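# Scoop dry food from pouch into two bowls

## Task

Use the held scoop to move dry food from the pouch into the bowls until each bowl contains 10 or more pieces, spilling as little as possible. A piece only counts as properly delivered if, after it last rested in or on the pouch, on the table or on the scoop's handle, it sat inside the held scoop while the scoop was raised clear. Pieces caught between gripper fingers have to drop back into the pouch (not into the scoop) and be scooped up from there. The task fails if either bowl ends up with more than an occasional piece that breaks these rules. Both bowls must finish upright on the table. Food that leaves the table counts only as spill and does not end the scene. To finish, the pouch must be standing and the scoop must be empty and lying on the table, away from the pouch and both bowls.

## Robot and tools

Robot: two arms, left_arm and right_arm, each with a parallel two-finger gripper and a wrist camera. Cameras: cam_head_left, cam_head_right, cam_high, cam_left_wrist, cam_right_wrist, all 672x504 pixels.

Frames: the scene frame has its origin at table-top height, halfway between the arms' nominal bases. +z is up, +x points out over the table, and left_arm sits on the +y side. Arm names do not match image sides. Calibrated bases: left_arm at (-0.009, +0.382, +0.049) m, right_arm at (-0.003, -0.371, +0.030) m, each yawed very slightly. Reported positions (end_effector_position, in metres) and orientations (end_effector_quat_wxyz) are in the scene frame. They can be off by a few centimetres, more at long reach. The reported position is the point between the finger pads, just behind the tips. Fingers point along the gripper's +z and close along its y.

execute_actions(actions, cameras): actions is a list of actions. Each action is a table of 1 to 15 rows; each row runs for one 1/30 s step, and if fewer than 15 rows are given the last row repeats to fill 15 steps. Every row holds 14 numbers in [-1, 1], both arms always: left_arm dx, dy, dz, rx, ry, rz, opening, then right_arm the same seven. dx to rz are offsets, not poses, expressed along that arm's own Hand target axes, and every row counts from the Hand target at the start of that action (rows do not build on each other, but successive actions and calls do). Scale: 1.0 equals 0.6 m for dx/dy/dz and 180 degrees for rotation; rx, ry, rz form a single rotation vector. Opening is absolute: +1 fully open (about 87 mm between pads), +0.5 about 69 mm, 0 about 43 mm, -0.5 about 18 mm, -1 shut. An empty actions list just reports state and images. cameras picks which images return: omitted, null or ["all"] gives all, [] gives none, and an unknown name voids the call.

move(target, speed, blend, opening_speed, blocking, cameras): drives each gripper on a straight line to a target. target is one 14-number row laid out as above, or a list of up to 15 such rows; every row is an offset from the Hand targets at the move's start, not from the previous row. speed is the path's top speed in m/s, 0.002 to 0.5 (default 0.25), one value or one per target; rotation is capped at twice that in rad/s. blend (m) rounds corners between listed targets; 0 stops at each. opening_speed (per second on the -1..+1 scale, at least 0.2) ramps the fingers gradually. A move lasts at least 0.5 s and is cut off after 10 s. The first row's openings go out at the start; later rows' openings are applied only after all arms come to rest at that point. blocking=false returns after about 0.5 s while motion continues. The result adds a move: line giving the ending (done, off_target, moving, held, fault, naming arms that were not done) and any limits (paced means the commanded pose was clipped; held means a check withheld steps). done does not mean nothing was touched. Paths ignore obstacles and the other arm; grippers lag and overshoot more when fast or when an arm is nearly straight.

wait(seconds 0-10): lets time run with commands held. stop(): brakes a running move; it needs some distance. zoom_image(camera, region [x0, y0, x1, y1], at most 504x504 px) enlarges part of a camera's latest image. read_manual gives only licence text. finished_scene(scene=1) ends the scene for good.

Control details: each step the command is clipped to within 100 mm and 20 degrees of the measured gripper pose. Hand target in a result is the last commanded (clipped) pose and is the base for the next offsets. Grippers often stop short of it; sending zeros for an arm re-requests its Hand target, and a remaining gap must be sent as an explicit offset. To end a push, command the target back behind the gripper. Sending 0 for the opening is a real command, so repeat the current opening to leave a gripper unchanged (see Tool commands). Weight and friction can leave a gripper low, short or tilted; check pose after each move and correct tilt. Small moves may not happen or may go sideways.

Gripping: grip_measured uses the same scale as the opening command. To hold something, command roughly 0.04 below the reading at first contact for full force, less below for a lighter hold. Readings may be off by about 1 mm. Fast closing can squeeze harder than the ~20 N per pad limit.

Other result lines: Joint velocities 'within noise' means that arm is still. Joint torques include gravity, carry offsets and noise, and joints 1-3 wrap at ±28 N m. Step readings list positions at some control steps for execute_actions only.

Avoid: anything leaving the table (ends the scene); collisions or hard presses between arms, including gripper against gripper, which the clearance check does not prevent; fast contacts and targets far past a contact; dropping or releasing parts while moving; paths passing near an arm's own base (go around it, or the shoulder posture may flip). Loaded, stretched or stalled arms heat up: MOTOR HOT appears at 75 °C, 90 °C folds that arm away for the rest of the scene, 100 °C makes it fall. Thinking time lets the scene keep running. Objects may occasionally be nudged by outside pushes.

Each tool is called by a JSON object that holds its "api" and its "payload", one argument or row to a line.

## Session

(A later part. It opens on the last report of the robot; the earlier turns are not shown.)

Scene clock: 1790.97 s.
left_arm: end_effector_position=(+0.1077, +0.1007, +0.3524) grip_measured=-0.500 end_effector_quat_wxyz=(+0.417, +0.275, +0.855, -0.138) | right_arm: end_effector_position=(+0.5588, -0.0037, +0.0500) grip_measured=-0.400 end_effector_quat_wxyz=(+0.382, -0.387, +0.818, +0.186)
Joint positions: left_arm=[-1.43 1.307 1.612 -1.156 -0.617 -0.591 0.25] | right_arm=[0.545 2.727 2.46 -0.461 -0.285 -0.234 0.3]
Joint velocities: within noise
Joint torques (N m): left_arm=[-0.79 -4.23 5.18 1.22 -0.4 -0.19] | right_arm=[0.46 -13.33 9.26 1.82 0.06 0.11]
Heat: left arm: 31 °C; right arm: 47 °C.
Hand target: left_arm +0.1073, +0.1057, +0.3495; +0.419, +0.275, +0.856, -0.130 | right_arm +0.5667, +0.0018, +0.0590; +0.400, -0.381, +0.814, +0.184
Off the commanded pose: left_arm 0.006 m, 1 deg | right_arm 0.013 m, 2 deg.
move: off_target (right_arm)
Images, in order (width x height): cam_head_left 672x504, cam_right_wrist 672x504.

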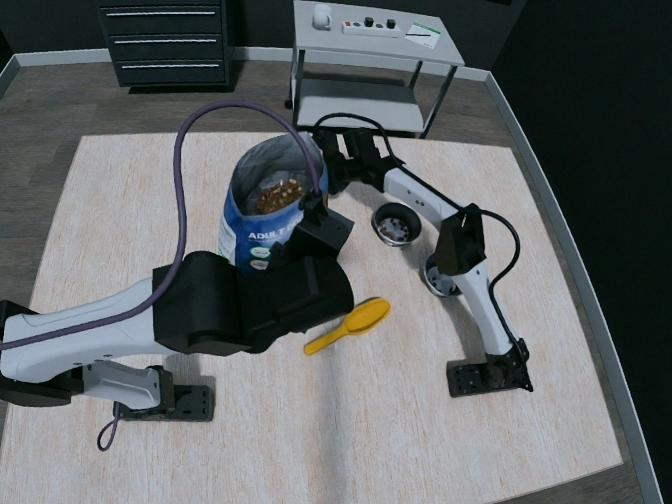

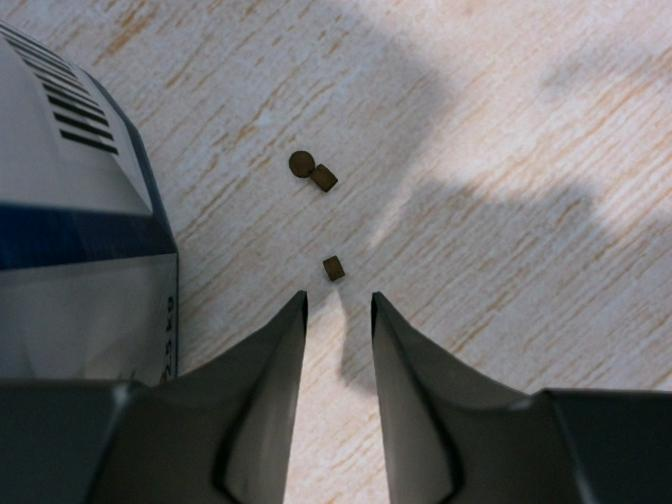

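{"api": "move", "payload": {
  "target": [0,0,0,0,0,0,-0.5,0.032,0.001,0.043,0,0,0,-0.4],
  "speed": 0.05,
  "cameras": ["cam_right_wrist"]
}}

{"api": "zoom_image", "payload": {
  "camera": "cam_right_wrist",
  "region": [236, 200, 436, 350]
}}

Scene clock: 1796.63 s.
left_arm: end_effector_position=(+0.1077, +0.1007, +0.3524) grip_measured=-0.500 end_effector_quat_wxyz=(+0.417, +0.275, +0.855, -0.138) | right_arm: end_effector_position=(+0.5660, +0.0035, +0.0235) grip_measured=-0.400 end_effector_quat_wxyz=(+0.387, -0.386, +0.816, +0.186)
Joint positions: left_arm=[-1.43 1.307 1.612 -1.156 -0.617 -0.591 0.25] | right_arm=[0.55 2.811 2.515 -0.42 -0.28 -0.23 0.3]
Joint velocities: within noise
Joint torques (N m): left_arm=[-0.79 -4.25 5.18 1.22 -0.4 -0.18] | right_arm=[0.49 -13.07 9.07 1.79 0.06 0.09]
Heat: left arm: 31 °C; right arm: 48 °C.
Hand target: left_arm +0.1073, +0.1057, +0.3495; +0.419, +0.275, +0.856, -0.130 | right_arm +0.5719, +0.0086, +0.0278; +0.399, -0.381, +0.814, +0.183
Off the commanded pose: left_arm 0.006 m, 1 deg | right_arm 0.009 m, 2 deg.
move: done
Images, in order (width x height): cam_right_wrist 672x504.

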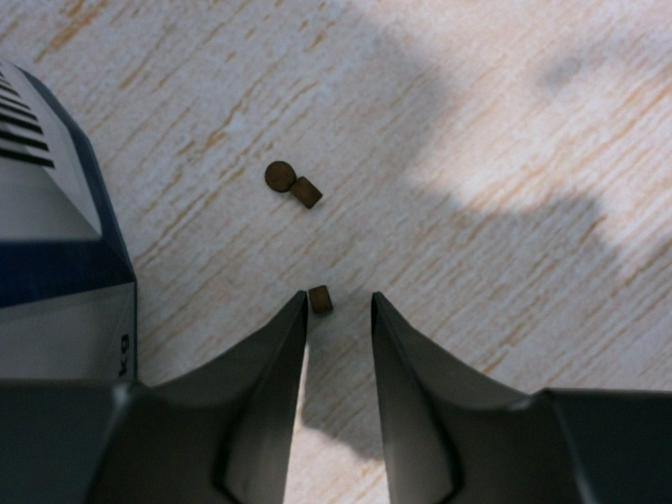

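Scaled by 2.520.

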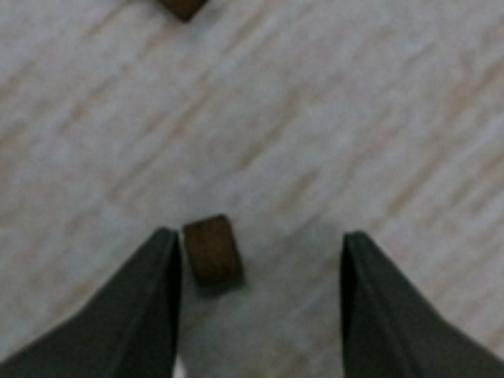

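{"api": "move", "payload": {
  "target": [0,0,0,0,0,0,-0.5,0.014,0.010,0.0035,0,0,0,-0.4],
  "speed": 0.04,
  "cameras": ["cam_right_wrist"]
}}

{"api": "zoom_image", "payload": {
  "camera": "cam_right_wrist",
  "region": [236, 200, 436, 350]
}}

Scene clock: 1803.50 s.
left_arm: end_effector_position=(+0.1077, +0.1007, +0.3524) grip_measured=-0.500 end_effector_quat_wxyz=(+0.417, +0.275, +0.855, -0.138) | right_arm: end_effector_position=(+0.5728, +0.0105, +0.0227) grip_measured=-0.400 end_effector_quat_wxyz=(+0.411, -0.383, +0.805, +0.190)
Joint positions: left_arm=[-1.43 1.307 1.612 -1.156 -0.617 -0.591 0.25] | right_arm=[0.554 2.809 2.471 -0.322 -0.278 -0.222 0.3]
Joint velocities: within noise
Joint torques (N m): left_arm=[-0.79 -4.23 5.19 1.22 -0.4 -0.18] | right_arm=[0.87 -15.92 4.34 1.54 0.11 0.05]
Heat: left arm: 31 °C; right arm: 48 °C.
Hand target: left_arm +0.1073, +0.1057, +0.3495; +0.419, +0.275, +0.856, -0.130 | right_arm +0.5651, +0.0098, +0.0200; +0.399, -0.381, +0.814, +0.184
Off the commanded pose: left_arm 0.006 m, 1 deg | right_arm 0.008 m, 2 deg.
move: done
Images, in order (width x height): cam_right_wrist 672x504.

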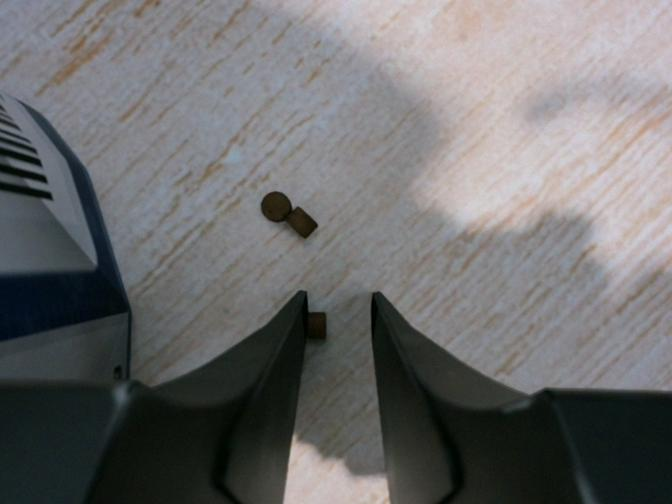

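Scaled by 2.520.

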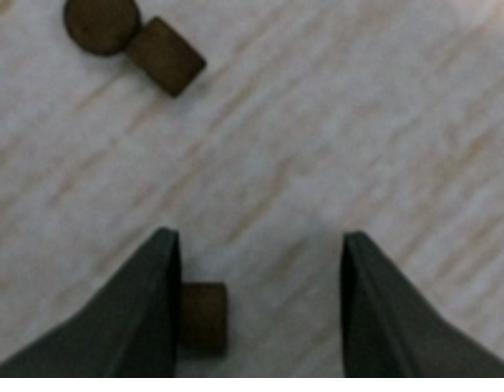

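{"api": "move", "payload": {
  "target": [
    [0,0,0,0,0,0,-0.5,-0.0083,0.006,-0.030,0,0,0,-0.4],
    [0,0,0,0,0,0,-0.5,0.0247,0.006,-0.0047,0,0,0,-0.4]
  ],
  "speed": 0.05,
  "cameras": ["cam_right_wrist"]
}}

{"api": "zoom_image", "payload": {
  "camera": "cam_right_wrist",
  "region": [236, 200, 436, 350]
}}

Scene clock: 1813.40 s.
left_arm: end_effector_position=(+0.1077, +0.1007, +0.3524) grip_measured=-0.500 end_effector_quat_wxyz=(+0.417, +0.275, +0.855, -0.138) | right_arm: end_effector_position=(+0.5651, +0.0077, +0.0223) grip_measured=-0.400 end_effector_quat_wxyz=(+0.421, -0.382, +0.800, +0.191)
Joint positions: left_arm=[-1.43 1.307 1.612 -1.156 -0.617 -0.591 0.25] | right_arm=[0.556 2.725 2.288 -0.201 -0.277 -0.22 0.3]
Joint velocities: within noise
Joint torques (N m): left_arm=[-0.79 -4.23 5.19 1.22 -0.4 -0.18] | right_arm=[0.64 -14.76 4.07 1.45 0.1 0.02]
Heat: left arm: 31 °C; right arm: 51 °C.
Hand target: left_arm +0.1073, +0.1057, +0.3495; +0.419, +0.275, +0.856, -0.130 | right_arm +0.5551, +0.0035, +0.0099; +0.399, -0.381, +0.814, +0.184
Off the commanded pose: left_arm 0.006 m, 1 deg | right_arm 0.016 m, 3 deg.
move: off_target (right_arm)
Images, in order (width x height): cam_right_wrist 672x504.

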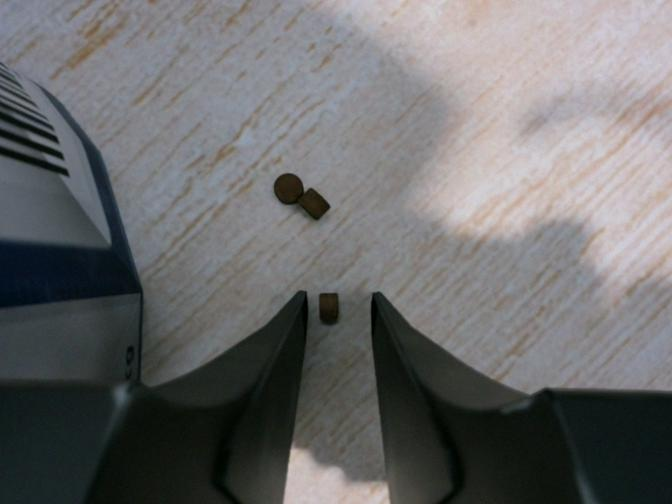

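Scaled by 2.520.

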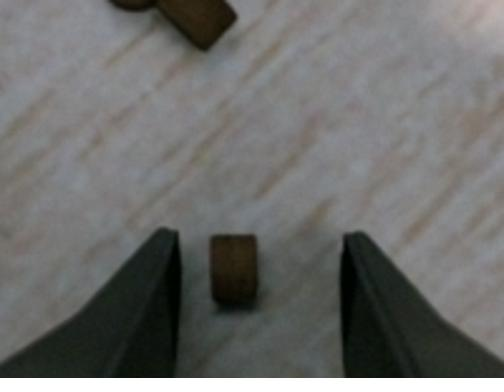

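{"api": "move", "payload": {
  "target": [0,0,0,0,0,0,-0.5,0.0135,0.0,0.0095,0,0,0,-0.4],
  "speed": 0.04,
  "cameras": ["cam_right_wrist"]
}}

{"api": "zoom_image", "payload": {
  "camera": "cam_right_wrist",
  "region": [236, 200, 436, 350]
}}

Scene clock: 1820.00 s.
left_arm: end_effector_position=(+0.1077, +0.1007, +0.3524) grip_measured=-0.500 end_effector_quat_wxyz=(+0.417, +0.275, +0.855, -0.138) | right_arm: end_effector_position=(+0.5677, +0.0093, +0.0224) grip_measured=-0.400 end_effector_quat_wxyz=(+0.430, -0.381, +0.795, +0.192)
Joint positions: left_arm=[-1.43 1.307 1.612 -1.156 -0.617 -0.591 0.25] | right_arm=[0.556 2.725 2.273 -0.165 -0.277 -0.219 0.3]
Joint velocities: within noise
Joint torques (N m): left_arm=[-0.79 -4.23 5.18 1.22 -0.4 -0.18] | right_arm=[0.58 -13.76 3.96 1.38 0.12 0.01]
Heat: left arm: 31 °C; right arm: 52 °C.
Hand target: left_arm +0.1073, +0.1057, +0.3495; +0.419, +0.275, +0.856, -0.130 | right_arm +0.5548, +0.0031, +0.0001; +0.400, -0.381, +0.813, +0.184
Off the commanded pose: left_arm 0.006 m, 1 deg | right_arm 0.027 m, 4 deg.
move: off_target (right_arm)
Images, in order (width x height): cam_right_wrist 672x504.

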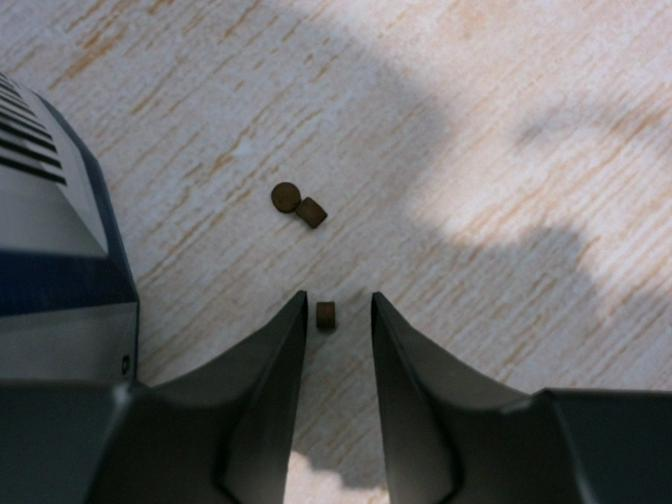

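Scaled by 2.520.

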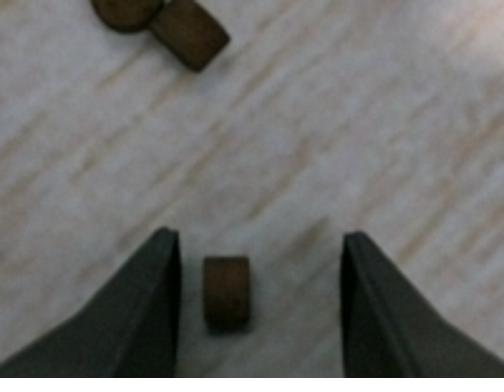

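{"api": "move", "payload": {
  "target": [
    [0,0,0,0,0,0,-0.5,-0.0213,-0.003,-0.005,0,0,0,-0.4],
    [0,0,0,0,0,0,-0.5,-0.0213,-0.003,-0.005,0,0,0,-0.72]
  ],
  "speed": 0.04,
  "cameras": ["cam_right_wrist"]
}}

{"api": "zoom_image", "payload": {
  "camera": "cam_right_wrist",
  "region": [236, 200, 436, 350]
}}

Scene clock: 1827.50 s.
left_arm: end_effector_position=(+0.1077, +0.1007, +0.3524) grip_measured=-0.500 end_effector_quat_wxyz=(+0.417, +0.275, +0.855, -0.138) | right_arm: end_effector_position=(+0.5639, +0.0066, +0.0232) grip_measured=-0.720 end_effector_quat_wxyz=(+0.415, -0.382, +0.804, +0.190)
Joint positions: left_arm=[-1.43 1.307 1.612 -1.156 -0.617 -0.591 0.25] | right_arm=[0.556 2.725 2.3 -0.226 -0.275 -0.219 0.14]
Joint velocities: within noise
Joint torques (N m): left_arm=[-0.77 -4.22 5.2 1.22 -0.39 -0.19] | right_arm=[0.69 -12.52 8.08 1.39 0.07 0.01]
Heat: left arm: 31 °C; right arm: 53 °C.
Hand target: left_arm +0.1073, +0.1057, +0.3495; +0.419, +0.275, +0.856, -0.130 | right_arm +0.5597, +0.0062, +0.0120; +0.400, -0.381, +0.813, +0.184
Off the commanded pose: left_arm 0.006 m, 1 deg | right_arm 0.012 m, 2 deg.
move: off_target (right_arm); target 2's new opening was sent with right_arm's hand 0.012 m and 3 deg from that target
Images, in order (width x height): cam_right_wrist 672x504.

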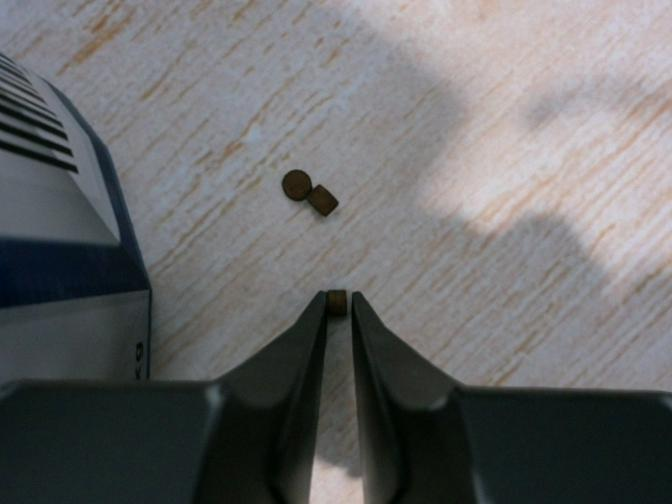

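Scaled by 2.520.

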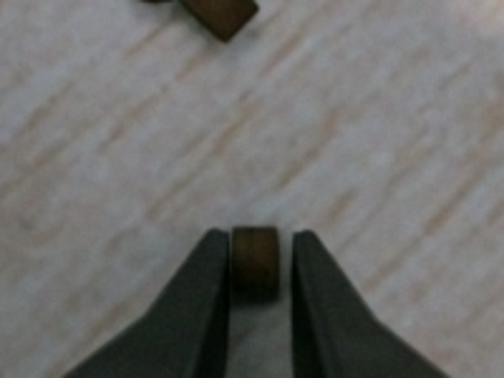

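{"api": "move", "payload": {
  "target": [0,0,0,0,0,0,-0.5,0,0,0,0,0,0,-0.88],
  "opening_speed": 0.25,
  "cameras": ["cam_right_wrist"]
}}

{"api": "zoom_image", "payload": {
  "camera": "cam_right_wrist",
  "region": [236, 200, 436, 350]
}}

Scene clock: 1831.40 s.
left_arm: end_effector_position=(+0.1077, +0.1007, +0.3524) grip_measured=-0.500 end_effector_quat_wxyz=(+0.417, +0.275, +0.855, -0.138) | right_arm: end_effector_position=(+0.5629, +0.0070, +0.0229) grip_measured=-0.874 end_effector_quat_wxyz=(+0.413, -0.382, +0.804, +0.190)
Joint positions: left_arm=[-1.43 1.307 1.612 -1.156 -0.617 -0.591 0.25] | right_arm=[0.557 2.725 2.302 -0.232 -0.275 -0.219 0.063]
Joint velocities: within noise
Joint torques (N m): left_arm=[-0.79 -4.25 5.19 1.22 -0.4 -0.19] | right_arm=[0.49 -12.38 8.02 1.42 0.08 0.03]
Heat: left arm: 31 °C; right arm: 52 °C.
Hand target: left_arm +0.1073, +0.1057, +0.3495; +0.419, +0.275, +0.856, -0.130 | right_arm +0.5598, +0.0061, +0.0120; +0.400, -0.381, +0.814, +0.184
Off the commanded pose: left_arm 0.006 m, 1 deg | right_arm 0.011 m, 2 deg.
move: off_target (right_arm)
Images, in order (width x height): cam_right_wrist 672x504.

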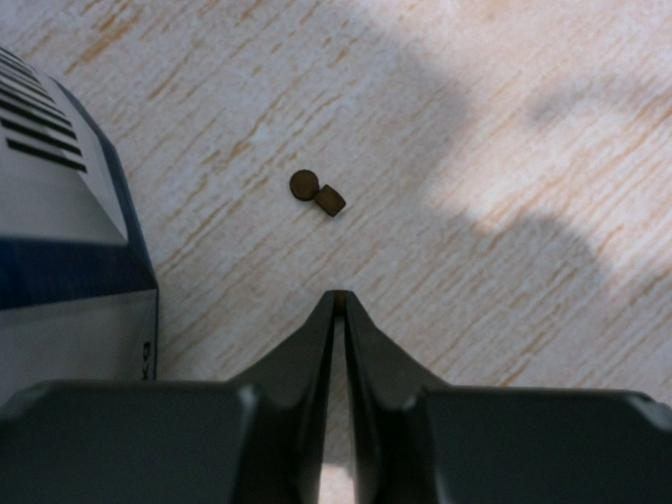

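Scaled by 2.520.

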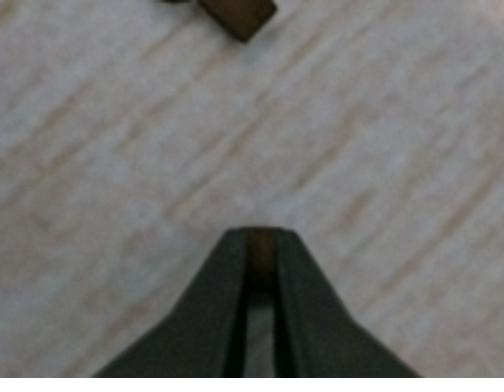

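{"api": "move", "payload": {
  "target": [0,0,0,0,0,0,-0.5,0,0,0,0,0,0,-0.93],
  "opening_speed": 0.25,
  "cameras": ["cam_right_wrist"]
}}

{"api": "zoom_image", "payload": {
  "camera": "cam_right_wrist",
  "region": [236, 200, 436, 350]
}}

Scene clock: 1834.63 s.
left_arm: end_effector_position=(+0.1077, +0.1007, +0.3524) grip_measured=-0.500 end_effector_quat_wxyz=(+0.417, +0.275, +0.855, -0.138) | right_arm: end_effector_position=(+0.5629, +0.0069, +0.0229) grip_measured=-0.885 end_effector_quat_wxyz=(+0.413, -0.382, +0.804, +0.190)
Joint positions: left_arm=[-1.43 1.307 1.612 -1.156 -0.617 -0.591 0.25] | right_arm=[0.557 2.725 2.302 -0.232 -0.275 -0.219 0.057]
Joint velocities: within noise
Joint torques (N m): left_arm=[-0.77 -4.23 5.19 1.22 -0.4 -0.19] | right_arm=[0.53 -12.41 7.94 1.45 0.08 0.02]
Heat: left arm: 31 °C; right arm: 52 °C.
Hand target: left_arm +0.1073, +0.1057, +0.3495; +0.419, +0.275, +0.856, -0.130 | right_arm +0.5597, +0.0061, +0.0120; +0.400, -0.381, +0.814, +0.184
Off the commanded pose: left_arm 0.006 m, 1 deg | right_arm 0.011 m, 2 deg.
move: off_target (right_arm)
Images, in order (width x height): cam_right_wrist 672x504.

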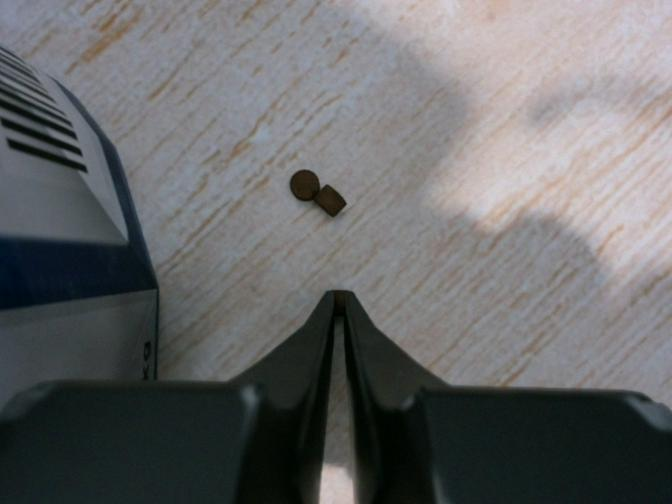

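Scaled by 2.520.

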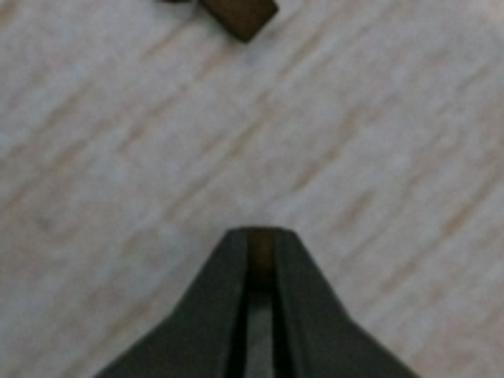

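{"api": "move", "payload": {
  "target": [
    [0,0,0,0,0,0,-0.5,-0.1387,-0.009,-0.1695,0,0,0,-0.93],
    [0,0,0,0,0,0,-0.5,-0.3047,0,-0.4995,0,-0.07,0,-0.93],
    [0,0,0,0,0,0,-0.5,-0.3243,0.1678,-0.7203,0,-0.07,0,-0.93]
  ],
  "speed": 0.12,
  "blend": 0.02,
  "cameras": ["cam_right_wrist","cam_high"]
}}

Scene clock: 1846.37 s.
left_arm: end_effector_position=(+0.1077, +0.1007, +0.3524) grip_measured=-0.500 end_effector_quat_wxyz=(+0.417, +0.275, +0.855, -0.138) | right_arm: end_effector_position=(+0.3428, -0.0933, +0.4064) grip_measured=-0.885 end_effector_quat_wxyz=(+0.460, -0.367, +0.777, +0.224)
Joint positions: left_arm=[-1.43 1.307 1.612 -1.156 -0.617 -0.591 0.25] | right_arm=[0.609 1.693 2.128 -0.951 -0.272 -0.141 0.057]
Joint velocities: within noise
Joint torques (N m): left_arm=[-0.79 -4.23 5.18 1.23 -0.4 -0.19] | right_arm=[0.38 -9.17 7.65 1.89 0.1 0.12]
Heat: left arm: 31 °C; right arm: 53 °C.
Hand target: left_arm +0.1073, +0.1057, +0.3495; +0.419, +0.275, +0.856, -0.130 | right_arm +0.3381, -0.0976, +0.4301; +0.486, -0.358, +0.765, +0.224
Off the commanded pose: left_arm 0.006 m, 1 deg | right_arm 0.025 m, 3 deg.
move: off_target (right_arm)
Images, in order (width x height): cam_high 672x504, cam_right_wrist 672x504.

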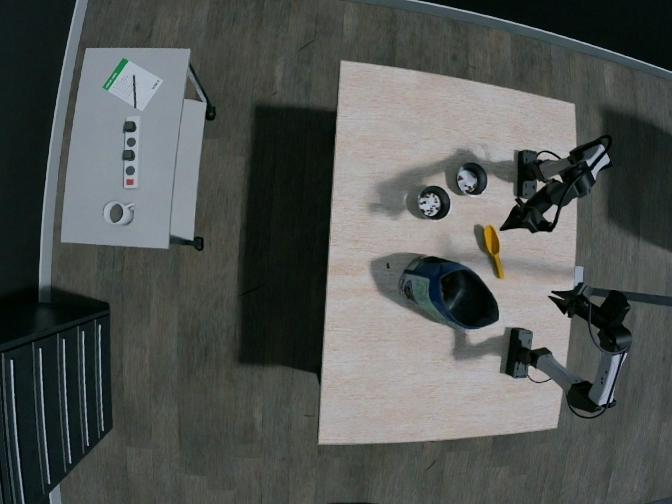

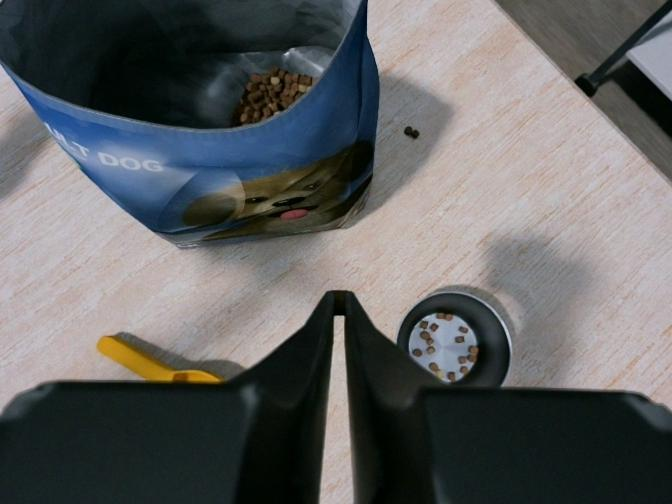

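{"api": "move", "payload": {
  "target": [0,0,0,0,0,0,-0.5,-0.077,0.1337,0.3153,0,0,0,-0.93],
  "speed": 0.12,
  "cameras": ["cam_right_wrist"]
}}

{"api": "move", "payload": {
  "target": [0,0,0,0,0,0,-0.5,0,0,0,0,0,0,-0.5],
  "cameras": ["cam_right_wrist"]
}}

Scene clock: 1853.07 s.
left_arm: end_effector_position=(+0.1077, +0.1007, +0.3524) grip_measured=-0.500 end_effector_quat_wxyz=(+0.417, +0.275, +0.855, -0.138) | right_arm: end_effector_position=(+0.3957, +0.0975, +0.3759) grip_measured=-0.885 end_effector_quat_wxyz=(+0.522, -0.354, +0.736, +0.244)
Joint positions: left_arm=[-1.43 1.307 1.612 -1.156 -0.617 -0.591 0.25] | right_arm=[0.886 2.35 2.836 -0.828 -0.022 -0.019 0.057]
Joint velocities: within noise
Joint torques (N m): left_arm=[-0.79 -4.26 5.18 1.22 -0.4 -0.19] | right_arm=[0.23 -10.95 7.72 2.19 0.17 0.11]
Heat: left arm: 31 °C; right arm: 51 °C.
Hand target: left_arm +0.1073, +0.1057, +0.3495; +0.419, +0.275, +0.856, -0.130 | right_arm +0.3995, +0.0999, +0.3910; +0.486, -0.358, +0.765, +0.224
Off the commanded pose: left_arm 0.006 m, 1 deg | right_arm 0.015 m, 6 deg.
elbow stopped short (right arm): the move would have taken joint 3 (elbow) straighter than the controller allows.
move: off_target (right_arm)
Images, in order (width x height): cam_right_wrist 672x504.

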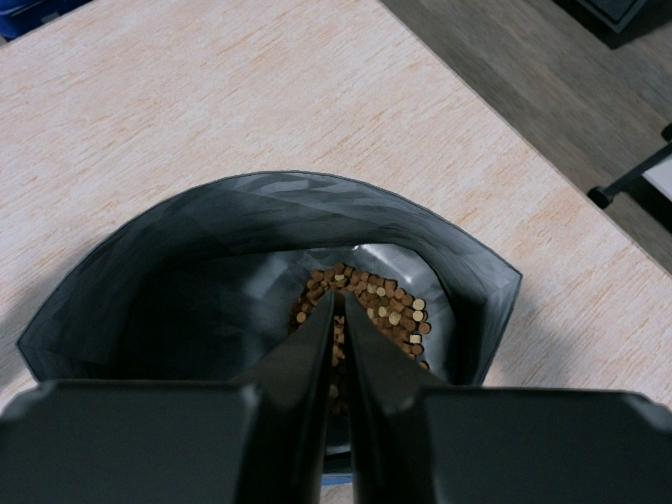

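Scene clock: 1853.77 s.
left_arm: end_effector_position=(+0.1077, +0.1007, +0.3524) grip_measured=-0.500 end_effector_quat_wxyz=(+0.417, +0.275, +0.855, -0.138) | right_arm: end_effector_position=(+0.3958, +0.0975, +0.3761) grip_measured=-0.500 end_effector_quat_wxyz=(+0.523, -0.354, +0.736, +0.244)
Joint positions: left_arm=[-1.43 1.307 1.612 -1.156 -0.617 -0.591 0.25] | right_arm=[0.886 2.35 2.836 -0.827 -0.022 -0.019 0.25]
Joint velocities: within noise
Joint torques (N m): left_arm=[-0.79 -4.23 5.18 1.23 -0.4 -0.18] | right_arm=[0.31 -10.91 7.65 2.21 0.16 0.11]
Heat: left arm: 31 °C; right arm: 51 °C.
Hand target: left_arm +0.1073, +0.1057, +0.3495; +0.419, +0.275, +0.856, -0.130 | right_arm +0.3995, +0.0999, +0.3909; +0.486, -0.358, +0.765, +0.224
Off the commanded pose: left_arm 0.006 m, 1 deg | right_arm 0.016 m, 6 deg.
elbow stopped short (right arm): the move would have taken joint 3 (elbow) straighter than the controller allows.
move: off_target (right_arm)
Images, in order (width x height): cam_right_wrist 672x504.

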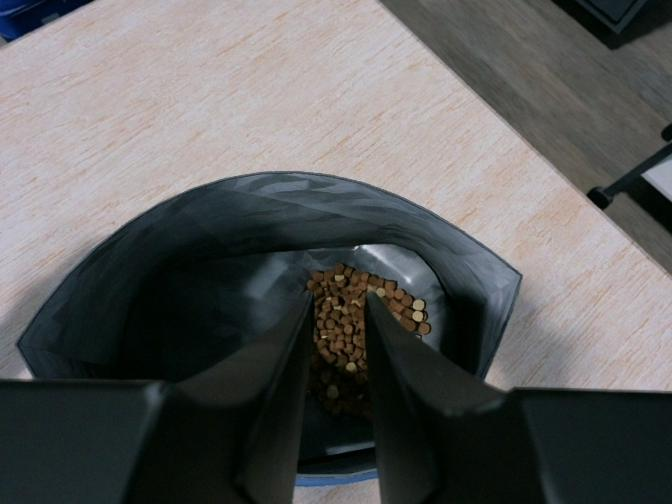

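{"api": "move", "payload": {
  "target": [
    [0,0,0,0,0,0,-0.5,0.092,-0.138,-0.31,0,0,0,-0.1],
    [0,0,0,0,0,0,-0.5,0.174,-0.3057,-0.0912,0.067,0.0592,0.0397,-0.1],
    [0,0,0,0,0,0,-0.5,0.342,-0.2845,0.2587,0.067,0.0592,0.0397,-0.1]
  ],
  "speed": 0.15,
  "blend": 0.02,
  "cameras": ["cam_right_wrist","cam_high","cam_head_right"]
}}

Scene clock: 1873.97 s.
left_arm: end_effector_position=(+0.1077, +0.1007, +0.3524) grip_measured=-0.500 end_effector_quat_wxyz=(+0.417, +0.275, +0.855, -0.138) | right_arm: end_effector_position=(+0.5581, +0.0250, +0.1235) grip_measured=-0.100 end_effector_quat_wxyz=(+0.429, -0.284, +0.846, +0.141)
Joint positions: left_arm=[-1.43 1.307 1.612 -1.156 -0.617 -0.591 0.25] | right_arm=[0.635 2.791 2.833 -0.675 -0.025 -0.024 0.45]
Joint velocities: within noise
Joint torques (N m): left_arm=[-0.79 -4.22 5.19 1.22 -0.4 -0.18] | right_arm=[0.46 -14.15 8.92 1.98 0.16 0.11]
Heat: left arm: 31 °C; right arm: 49 °C.
Hand target: left_arm +0.1073, +0.1057, +0.3495; +0.419, +0.275, +0.856, -0.130 | right_arm +0.5652, +0.0299, +0.1401; +0.433, -0.276, +0.847, +0.139
Off the commanded pose: left_arm 0.006 m, 1 deg | right_arm 0.019 m, 1 deg.
elbow stopped short (right arm): the move would have taken joint 3 (elbow) straighter than the controller allows.
move: off_target (right_arm)
Images, in order (width x height): cam_head_right 672x504, cam_high 672x504, cam_right_wrist 672x504.

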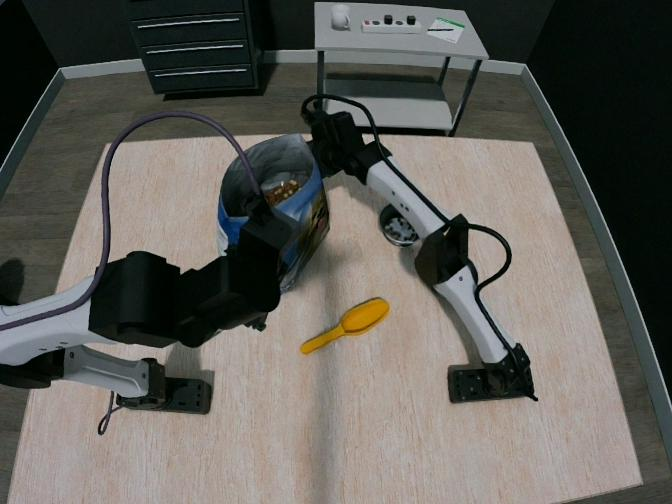

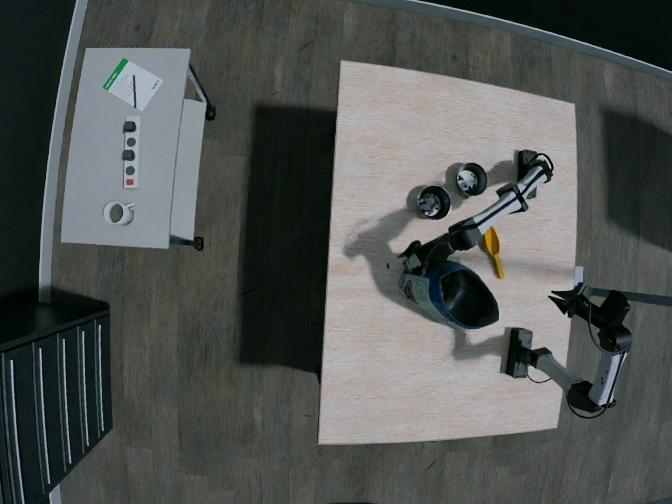

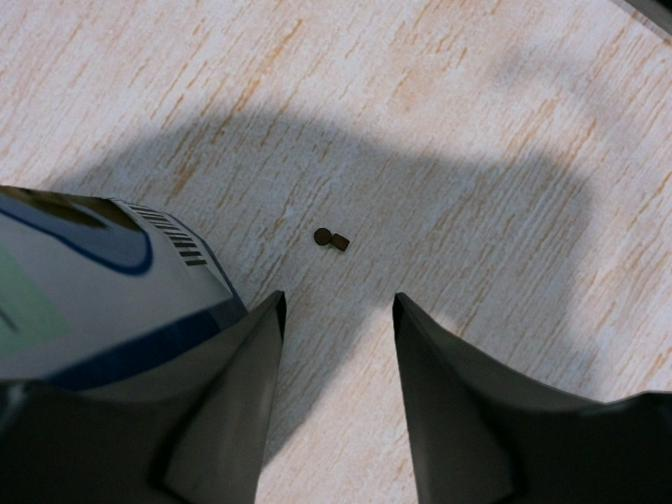

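{"api": "move", "payload": {
  "target": [0,0,0,0,0,0,-0.5,0.0788,0,0.1,0,-0.033,0,-0.25],
  "speed": 0.08,
  "cameras": ["cam_right_wrist","cam_high"]
}}

Scene clock: 1889.40 s.
left_arm: end_effector_position=(+0.1077, +0.1007, +0.3524) grip_measured=-0.500 end_effector_quat_wxyz=(+0.417, +0.275, +0.855, -0.138) | right_arm: end_effector_position=(+0.5793, +0.0398, +0.0666) grip_measured=-0.250 end_effector_quat_wxyz=(+0.468, -0.277, +0.825, +0.153)
Joint positions: left_arm=[-1.43 1.307 1.612 -1.156 -0.617 -0.591 0.25] | right_arm=[0.635 2.791 2.537 -0.287 -0.024 -0.024 0.375]
Joint velocities: within noise
Joint torques (N m): left_arm=[-0.8 -4.25 5.2 1.22 -0.4 -0.19] | right_arm=[0.35 -14.01 6.5 2.1 0.14 0.11]
Heat: left arm: 30 °C; right arm: 55 °C.
Hand target: left_arm +0.1073, +0.1057, +0.3495; +0.419, +0.275, +0.856, -0.130 | right_arm +0.5824, +0.0419, +0.0667; +0.477, -0.269, +0.823, +0.153
Off the commanded pose: left_arm 0.006 m, 1 deg | right_arm 0.004 m, 1 deg.
move: done
Images, in order (width x height): cam_high 672x504, cam_right_wrist 672x504.

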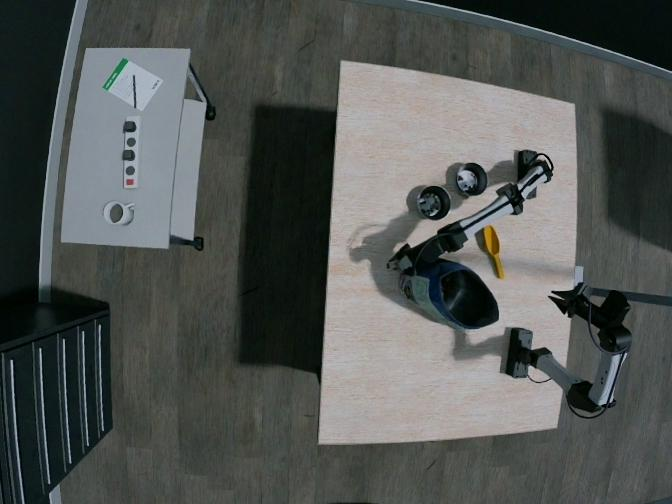

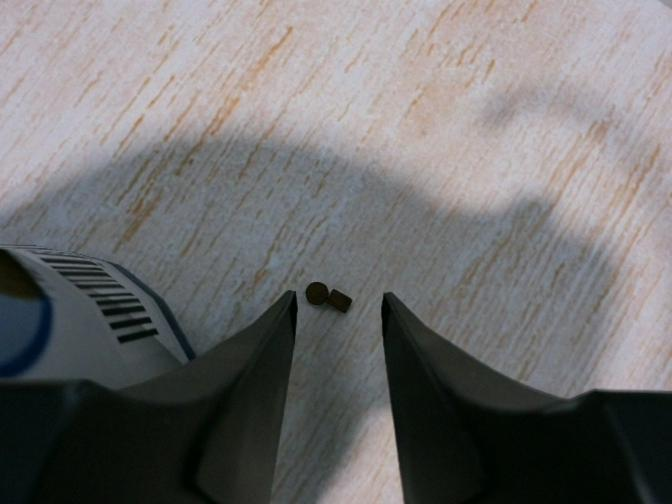

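{"api": "move", "payload": {
  "target": [0,0,0,0,0,0,-0.5,0.0493,0.0063,0.0313,0,0,0,-0.25],
  "speed": 0.05,
  "cameras": ["cam_right_wrist"]
}}

{"api": "zoom_image", "payload": {
  "camera": "cam_right_wrist",
  "region": [236, 220, 436, 370]
}}

Scene clock: 1901.27 s.
left_arm: end_effector_position=(+0.1077, +0.1007, +0.3524) grip_measured=-0.500 end_effector_quat_wxyz=(+0.417, +0.275, +0.855, -0.138) | right_arm: end_effector_position=(+0.5803, +0.0431, +0.0350) grip_measured=-0.250 end_effector_quat_wxyz=(+0.471, -0.276, +0.824, +0.154)
Joint positions: left_arm=[-1.43 1.307 1.612 -1.156 -0.617 -0.591 0.25] | right_arm=[0.639 2.827 2.479 -0.187 -0.022 -0.02 0.375]
Joint velocities: within noise
Joint torques (N m): left_arm=[-0.77 -4.22 5.18 1.22 -0.39 -0.18] | right_arm=[0.57 -13.89 6.12 2.09 0.16 0.1]
Heat: left arm: 30 °C; right arm: 57 °C.
Hand target: left_arm +0.1073, +0.1057, +0.3495; +0.419, +0.275, +0.856, -0.130 | right_arm +0.5816, +0.0455, +0.0316; +0.477, -0.269, +0.823, +0.153
Off the commanded pose: left_arm 0.006 m, 1 deg | right_arm 0.004 m, 1 deg.
move: done
Images, in order (width x height): cam_right_wrist 672x504.

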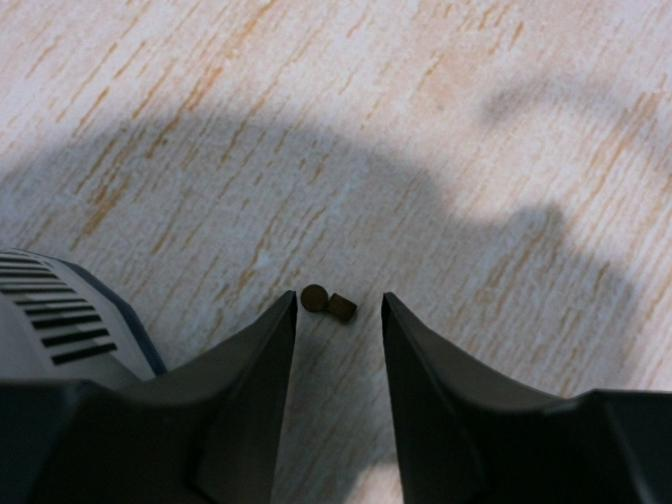

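Scaled by 2.520.

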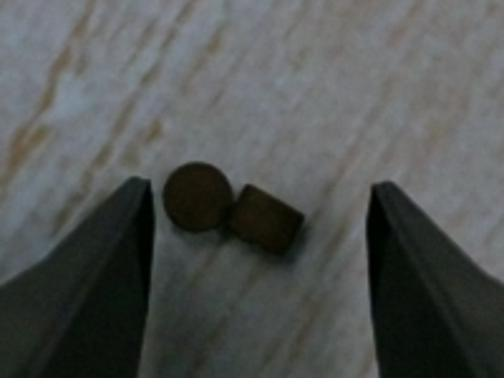

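{"api": "move", "payload": {
  "target": [0,0,0,0,0,0,-0.5,0.020,0.0067,0.011,0,0,0,-0.25],
  "speed": 0.04,
  "cameras": ["cam_right_wrist"]
}}

{"api": "zoom_image", "payload": {
  "camera": "cam_right_wrist",
  "region": [236, 220, 436, 370]
}}

Scene clock: 1907.00 s.
left_arm: end_effector_position=(+0.1077, +0.1007, +0.3524) grip_measured=-0.500 end_effector_quat_wxyz=(+0.417, +0.275, +0.855, -0.138) | right_arm: end_effector_position=(+0.5787, +0.0470, +0.0260) grip_measured=-0.250 end_effector_quat_wxyz=(+0.474, -0.276, +0.822, +0.155)
Joint positions: left_arm=[-1.43 1.307 1.612 -1.156 -0.617 -0.591 0.25] | right_arm=[0.646 2.836 2.455 -0.145 -0.016 -0.017 0.375]
Joint velocities: within noise
Joint torques (N m): left_arm=[-0.79 -4.23 5.18 1.22 -0.39 -0.18] | right_arm=[0.51 -13.48 5.81 2.11 0.17 0.11]
Heat: left arm: 30 °C; right arm: 56 °C.
Hand target: left_arm +0.1073, +0.1057, +0.3496; +0.419, +0.275, +0.856, -0.130 | right_arm +0.5791, +0.0487, +0.0179; +0.477, -0.269, +0.823, +0.153
Off the commanded pose: left_arm 0.006 m, 1 deg | right_arm 0.008 m, 1 deg.
move: done
Images, in order (width x height): cam_right_wrist 672x504.

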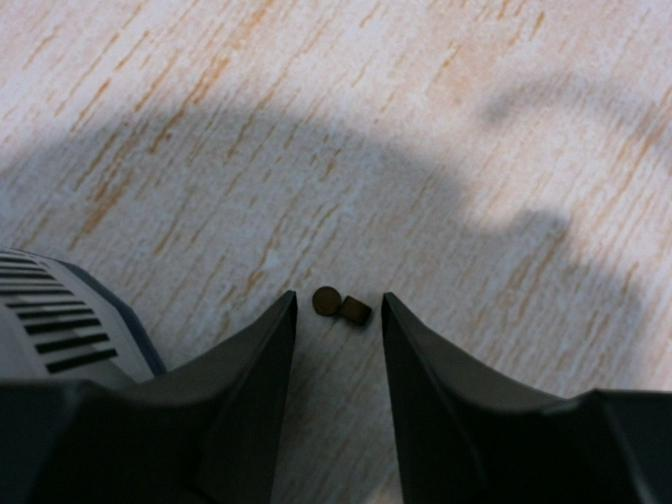

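Scaled by 2.520.

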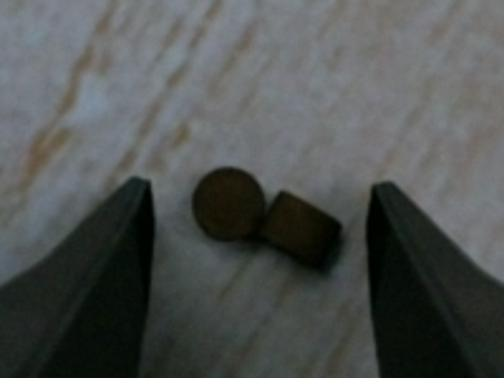

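{"api": "move", "payload": {
  "target": [
    [0,0,0,0,0,0,-0.5,0.010,0,0.006,0,0,0,-0.25],
    [0,0,0,0,0,0,-0.5,0.010,0,0.006,0,0,0,-0.45]
  ],
  "speed": 0.04,
  "cameras": ["cam_right_wrist"]
}}

{"api": "zoom_image", "payload": {
  "camera": "cam_right_wrist",
  "region": [236, 220, 436, 370]
}}

Scene clock: 1911.37 s.
left_arm: end_effector_position=(+0.1077, +0.1008, +0.3524) grip_measured=-0.500 end_effector_quat_wxyz=(+0.417, +0.275, +0.855, -0.138) | right_arm: end_effector_position=(+0.5813, +0.0486, +0.0249) grip_measured=-0.450 end_effector_quat_wxyz=(+0.482, -0.274, +0.818, +0.157)
Joint positions: left_arm=[-1.43 1.307 1.612 -1.157 -0.617 -0.591 0.25] | right_arm=[0.646 2.843 2.45 -0.115 -0.015 -0.016 0.275]
Joint velocities: within noise
Joint torques (N m): left_arm=[-0.77 -4.25 5.18 1.23 -0.4 -0.19] | right_arm=[0.51 -13.22 5.57 2 0.13 0.1]
Heat: left arm: 30 °C; right arm: 56 °C.
Hand target: left_arm +0.1073, +0.1057, +0.3495; +0.419, +0.275, +0.856, -0.130 | right_arm +0.5792, +0.0487, +0.0110; +0.477, -0.269, +0.823, +0.153
Off the commanded pose: left_arm 0.006 m, 1 deg | right_arm 0.014 m, 1 deg.
move: off_target (right_arm); target 2's new opening was sent with right_arm's hand 0.014 m and 1 deg from that target
Images, in order (width x height): cam_right_wrist 672x504.

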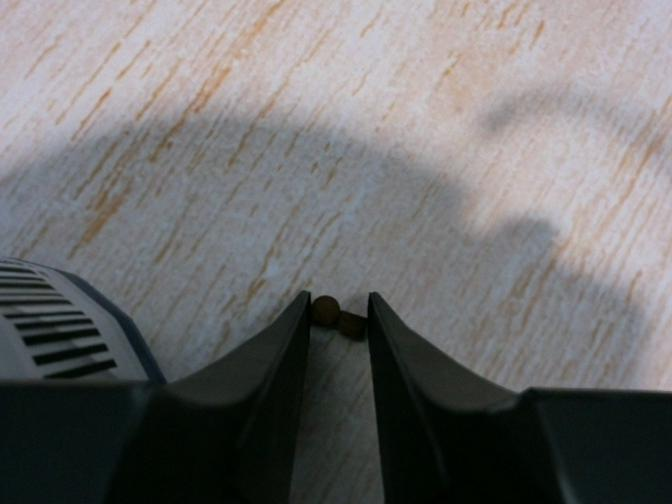

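Scaled by 2.520.

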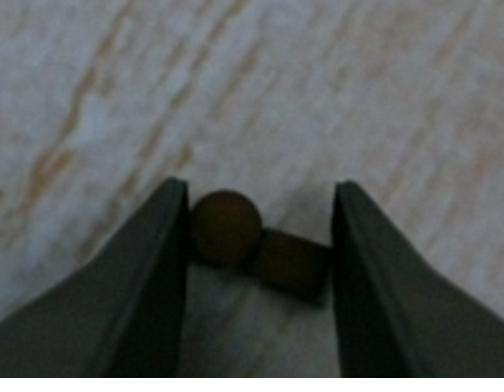

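{"api": "move", "payload": {
  "target": [0,0,0,0,0,0,-0.5,0,0,0,0,0,0,-0.54],
  "opening_speed": 0.2,
  "cameras": ["cam_right_wrist"]
}}

{"api": "zoom_image", "payload": {
  "camera": "cam_right_wrist",
  "region": [236, 220, 436, 370]
}}

Scene clock: 1914.63 s.
left_arm: end_effector_position=(+0.1077, +0.1008, +0.3524) grip_measured=-0.500 end_effector_quat_wxyz=(+0.417, +0.275, +0.855, -0.138) | right_arm: end_effector_position=(+0.5813, +0.0486, +0.0249) grip_measured=-0.540 end_effector_quat_wxyz=(+0.482, -0.274, +0.818, +0.157)
Joint positions: left_arm=[-1.43 1.307 1.612 -1.157 -0.617 -0.591 0.25] | right_arm=[0.646 2.843 2.45 -0.115 -0.015 -0.016 0.23]
Joint velocities: within noise
Joint torques (N m): left_arm=[-0.8 -4.23 5.19 1.22 -0.39 -0.18] | right_arm=[0.51 -13.2 5.59 2 0.15 0.07]
Heat: left arm: 30 °C; right arm: 55 °C.
Hand target: left_arm +0.1073, +0.1057, +0.3495; +0.419, +0.275, +0.856, -0.130 | right_arm +0.5792, +0.0487, +0.0109; +0.477, -0.269, +0.823, +0.153
Off the commanded pose: left_arm 0.006 m, 1 deg | right_arm 0.014 m, 1 deg.
move: off_target (right_arm)
Images, in order (width x height): cam_right_wrist 672x504.

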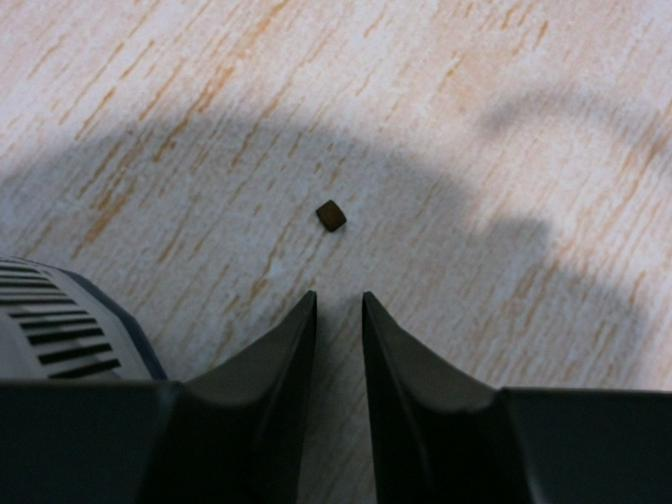

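Scaled by 2.520.

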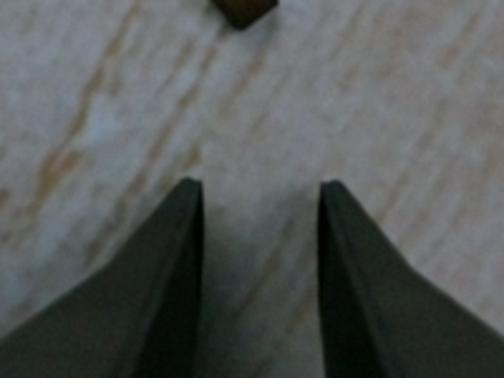

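{"api": "move", "payload": {
  "target": [0,0,0,0,0,0,-0.5,-0.086,0.0025,-0.119,0,0,0,-0.4],
  "speed": 0.06,
  "cameras": ["cam_right_wrist","cam_high"]
}}

Scene clock: 1922.93 s.
left_arm: end_effector_position=(+0.1077, +0.1008, +0.3524) grip_measured=-0.500 end_effector_quat_wxyz=(+0.417, +0.275, +0.855, -0.138) | right_arm: end_effector_position=(+0.5497, +0.0227, +0.0527) grip_measured=-0.400 end_effector_quat_wxyz=(+0.454, -0.274, +0.836, +0.142)
Joint positions: left_arm=[-1.43 1.307 1.612 -1.157 -0.617 -0.591 0.25] | right_arm=[0.646 2.602 2.142 -0.121 0.001 -0.014 0.3]
Joint velocities: within noise
Joint torques (N m): left_arm=[-0.8 -4.22 5.18 1.22 -0.4 -0.18] | right_arm=[0.77 -19.15 5.68 1.84 0.05 0.1]
Heat: left arm: 30 °C; right arm: 56 °C.
Hand target: left_arm +0.1073, +0.1057, +0.3495; +0.419, +0.275, +0.856, -0.130 | right_arm +0.5488, +0.0290, +0.0912; +0.477, -0.269, +0.823, +0.153
Off the commanded pose: left_arm 0.006 m, 1 deg | right_arm 0.039 m, 3 deg.
move: off_target (right_arm)
Images, in order (width x height): cam_high 672x504, cam_right_wrist 672x504.

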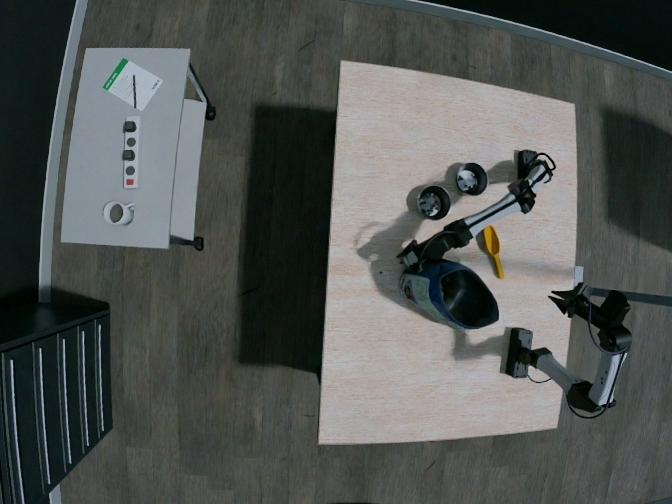

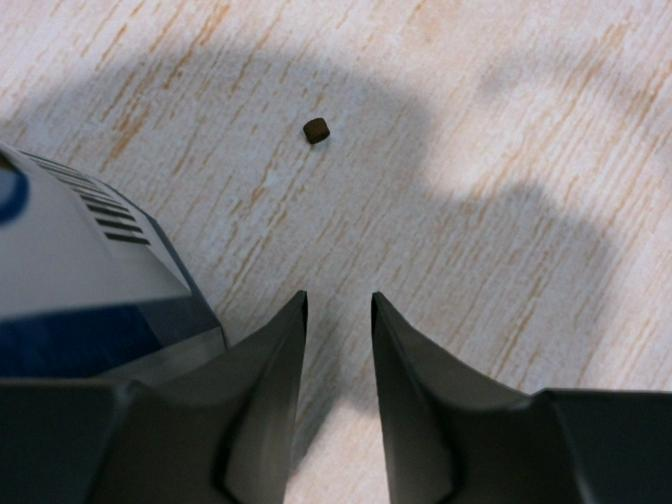

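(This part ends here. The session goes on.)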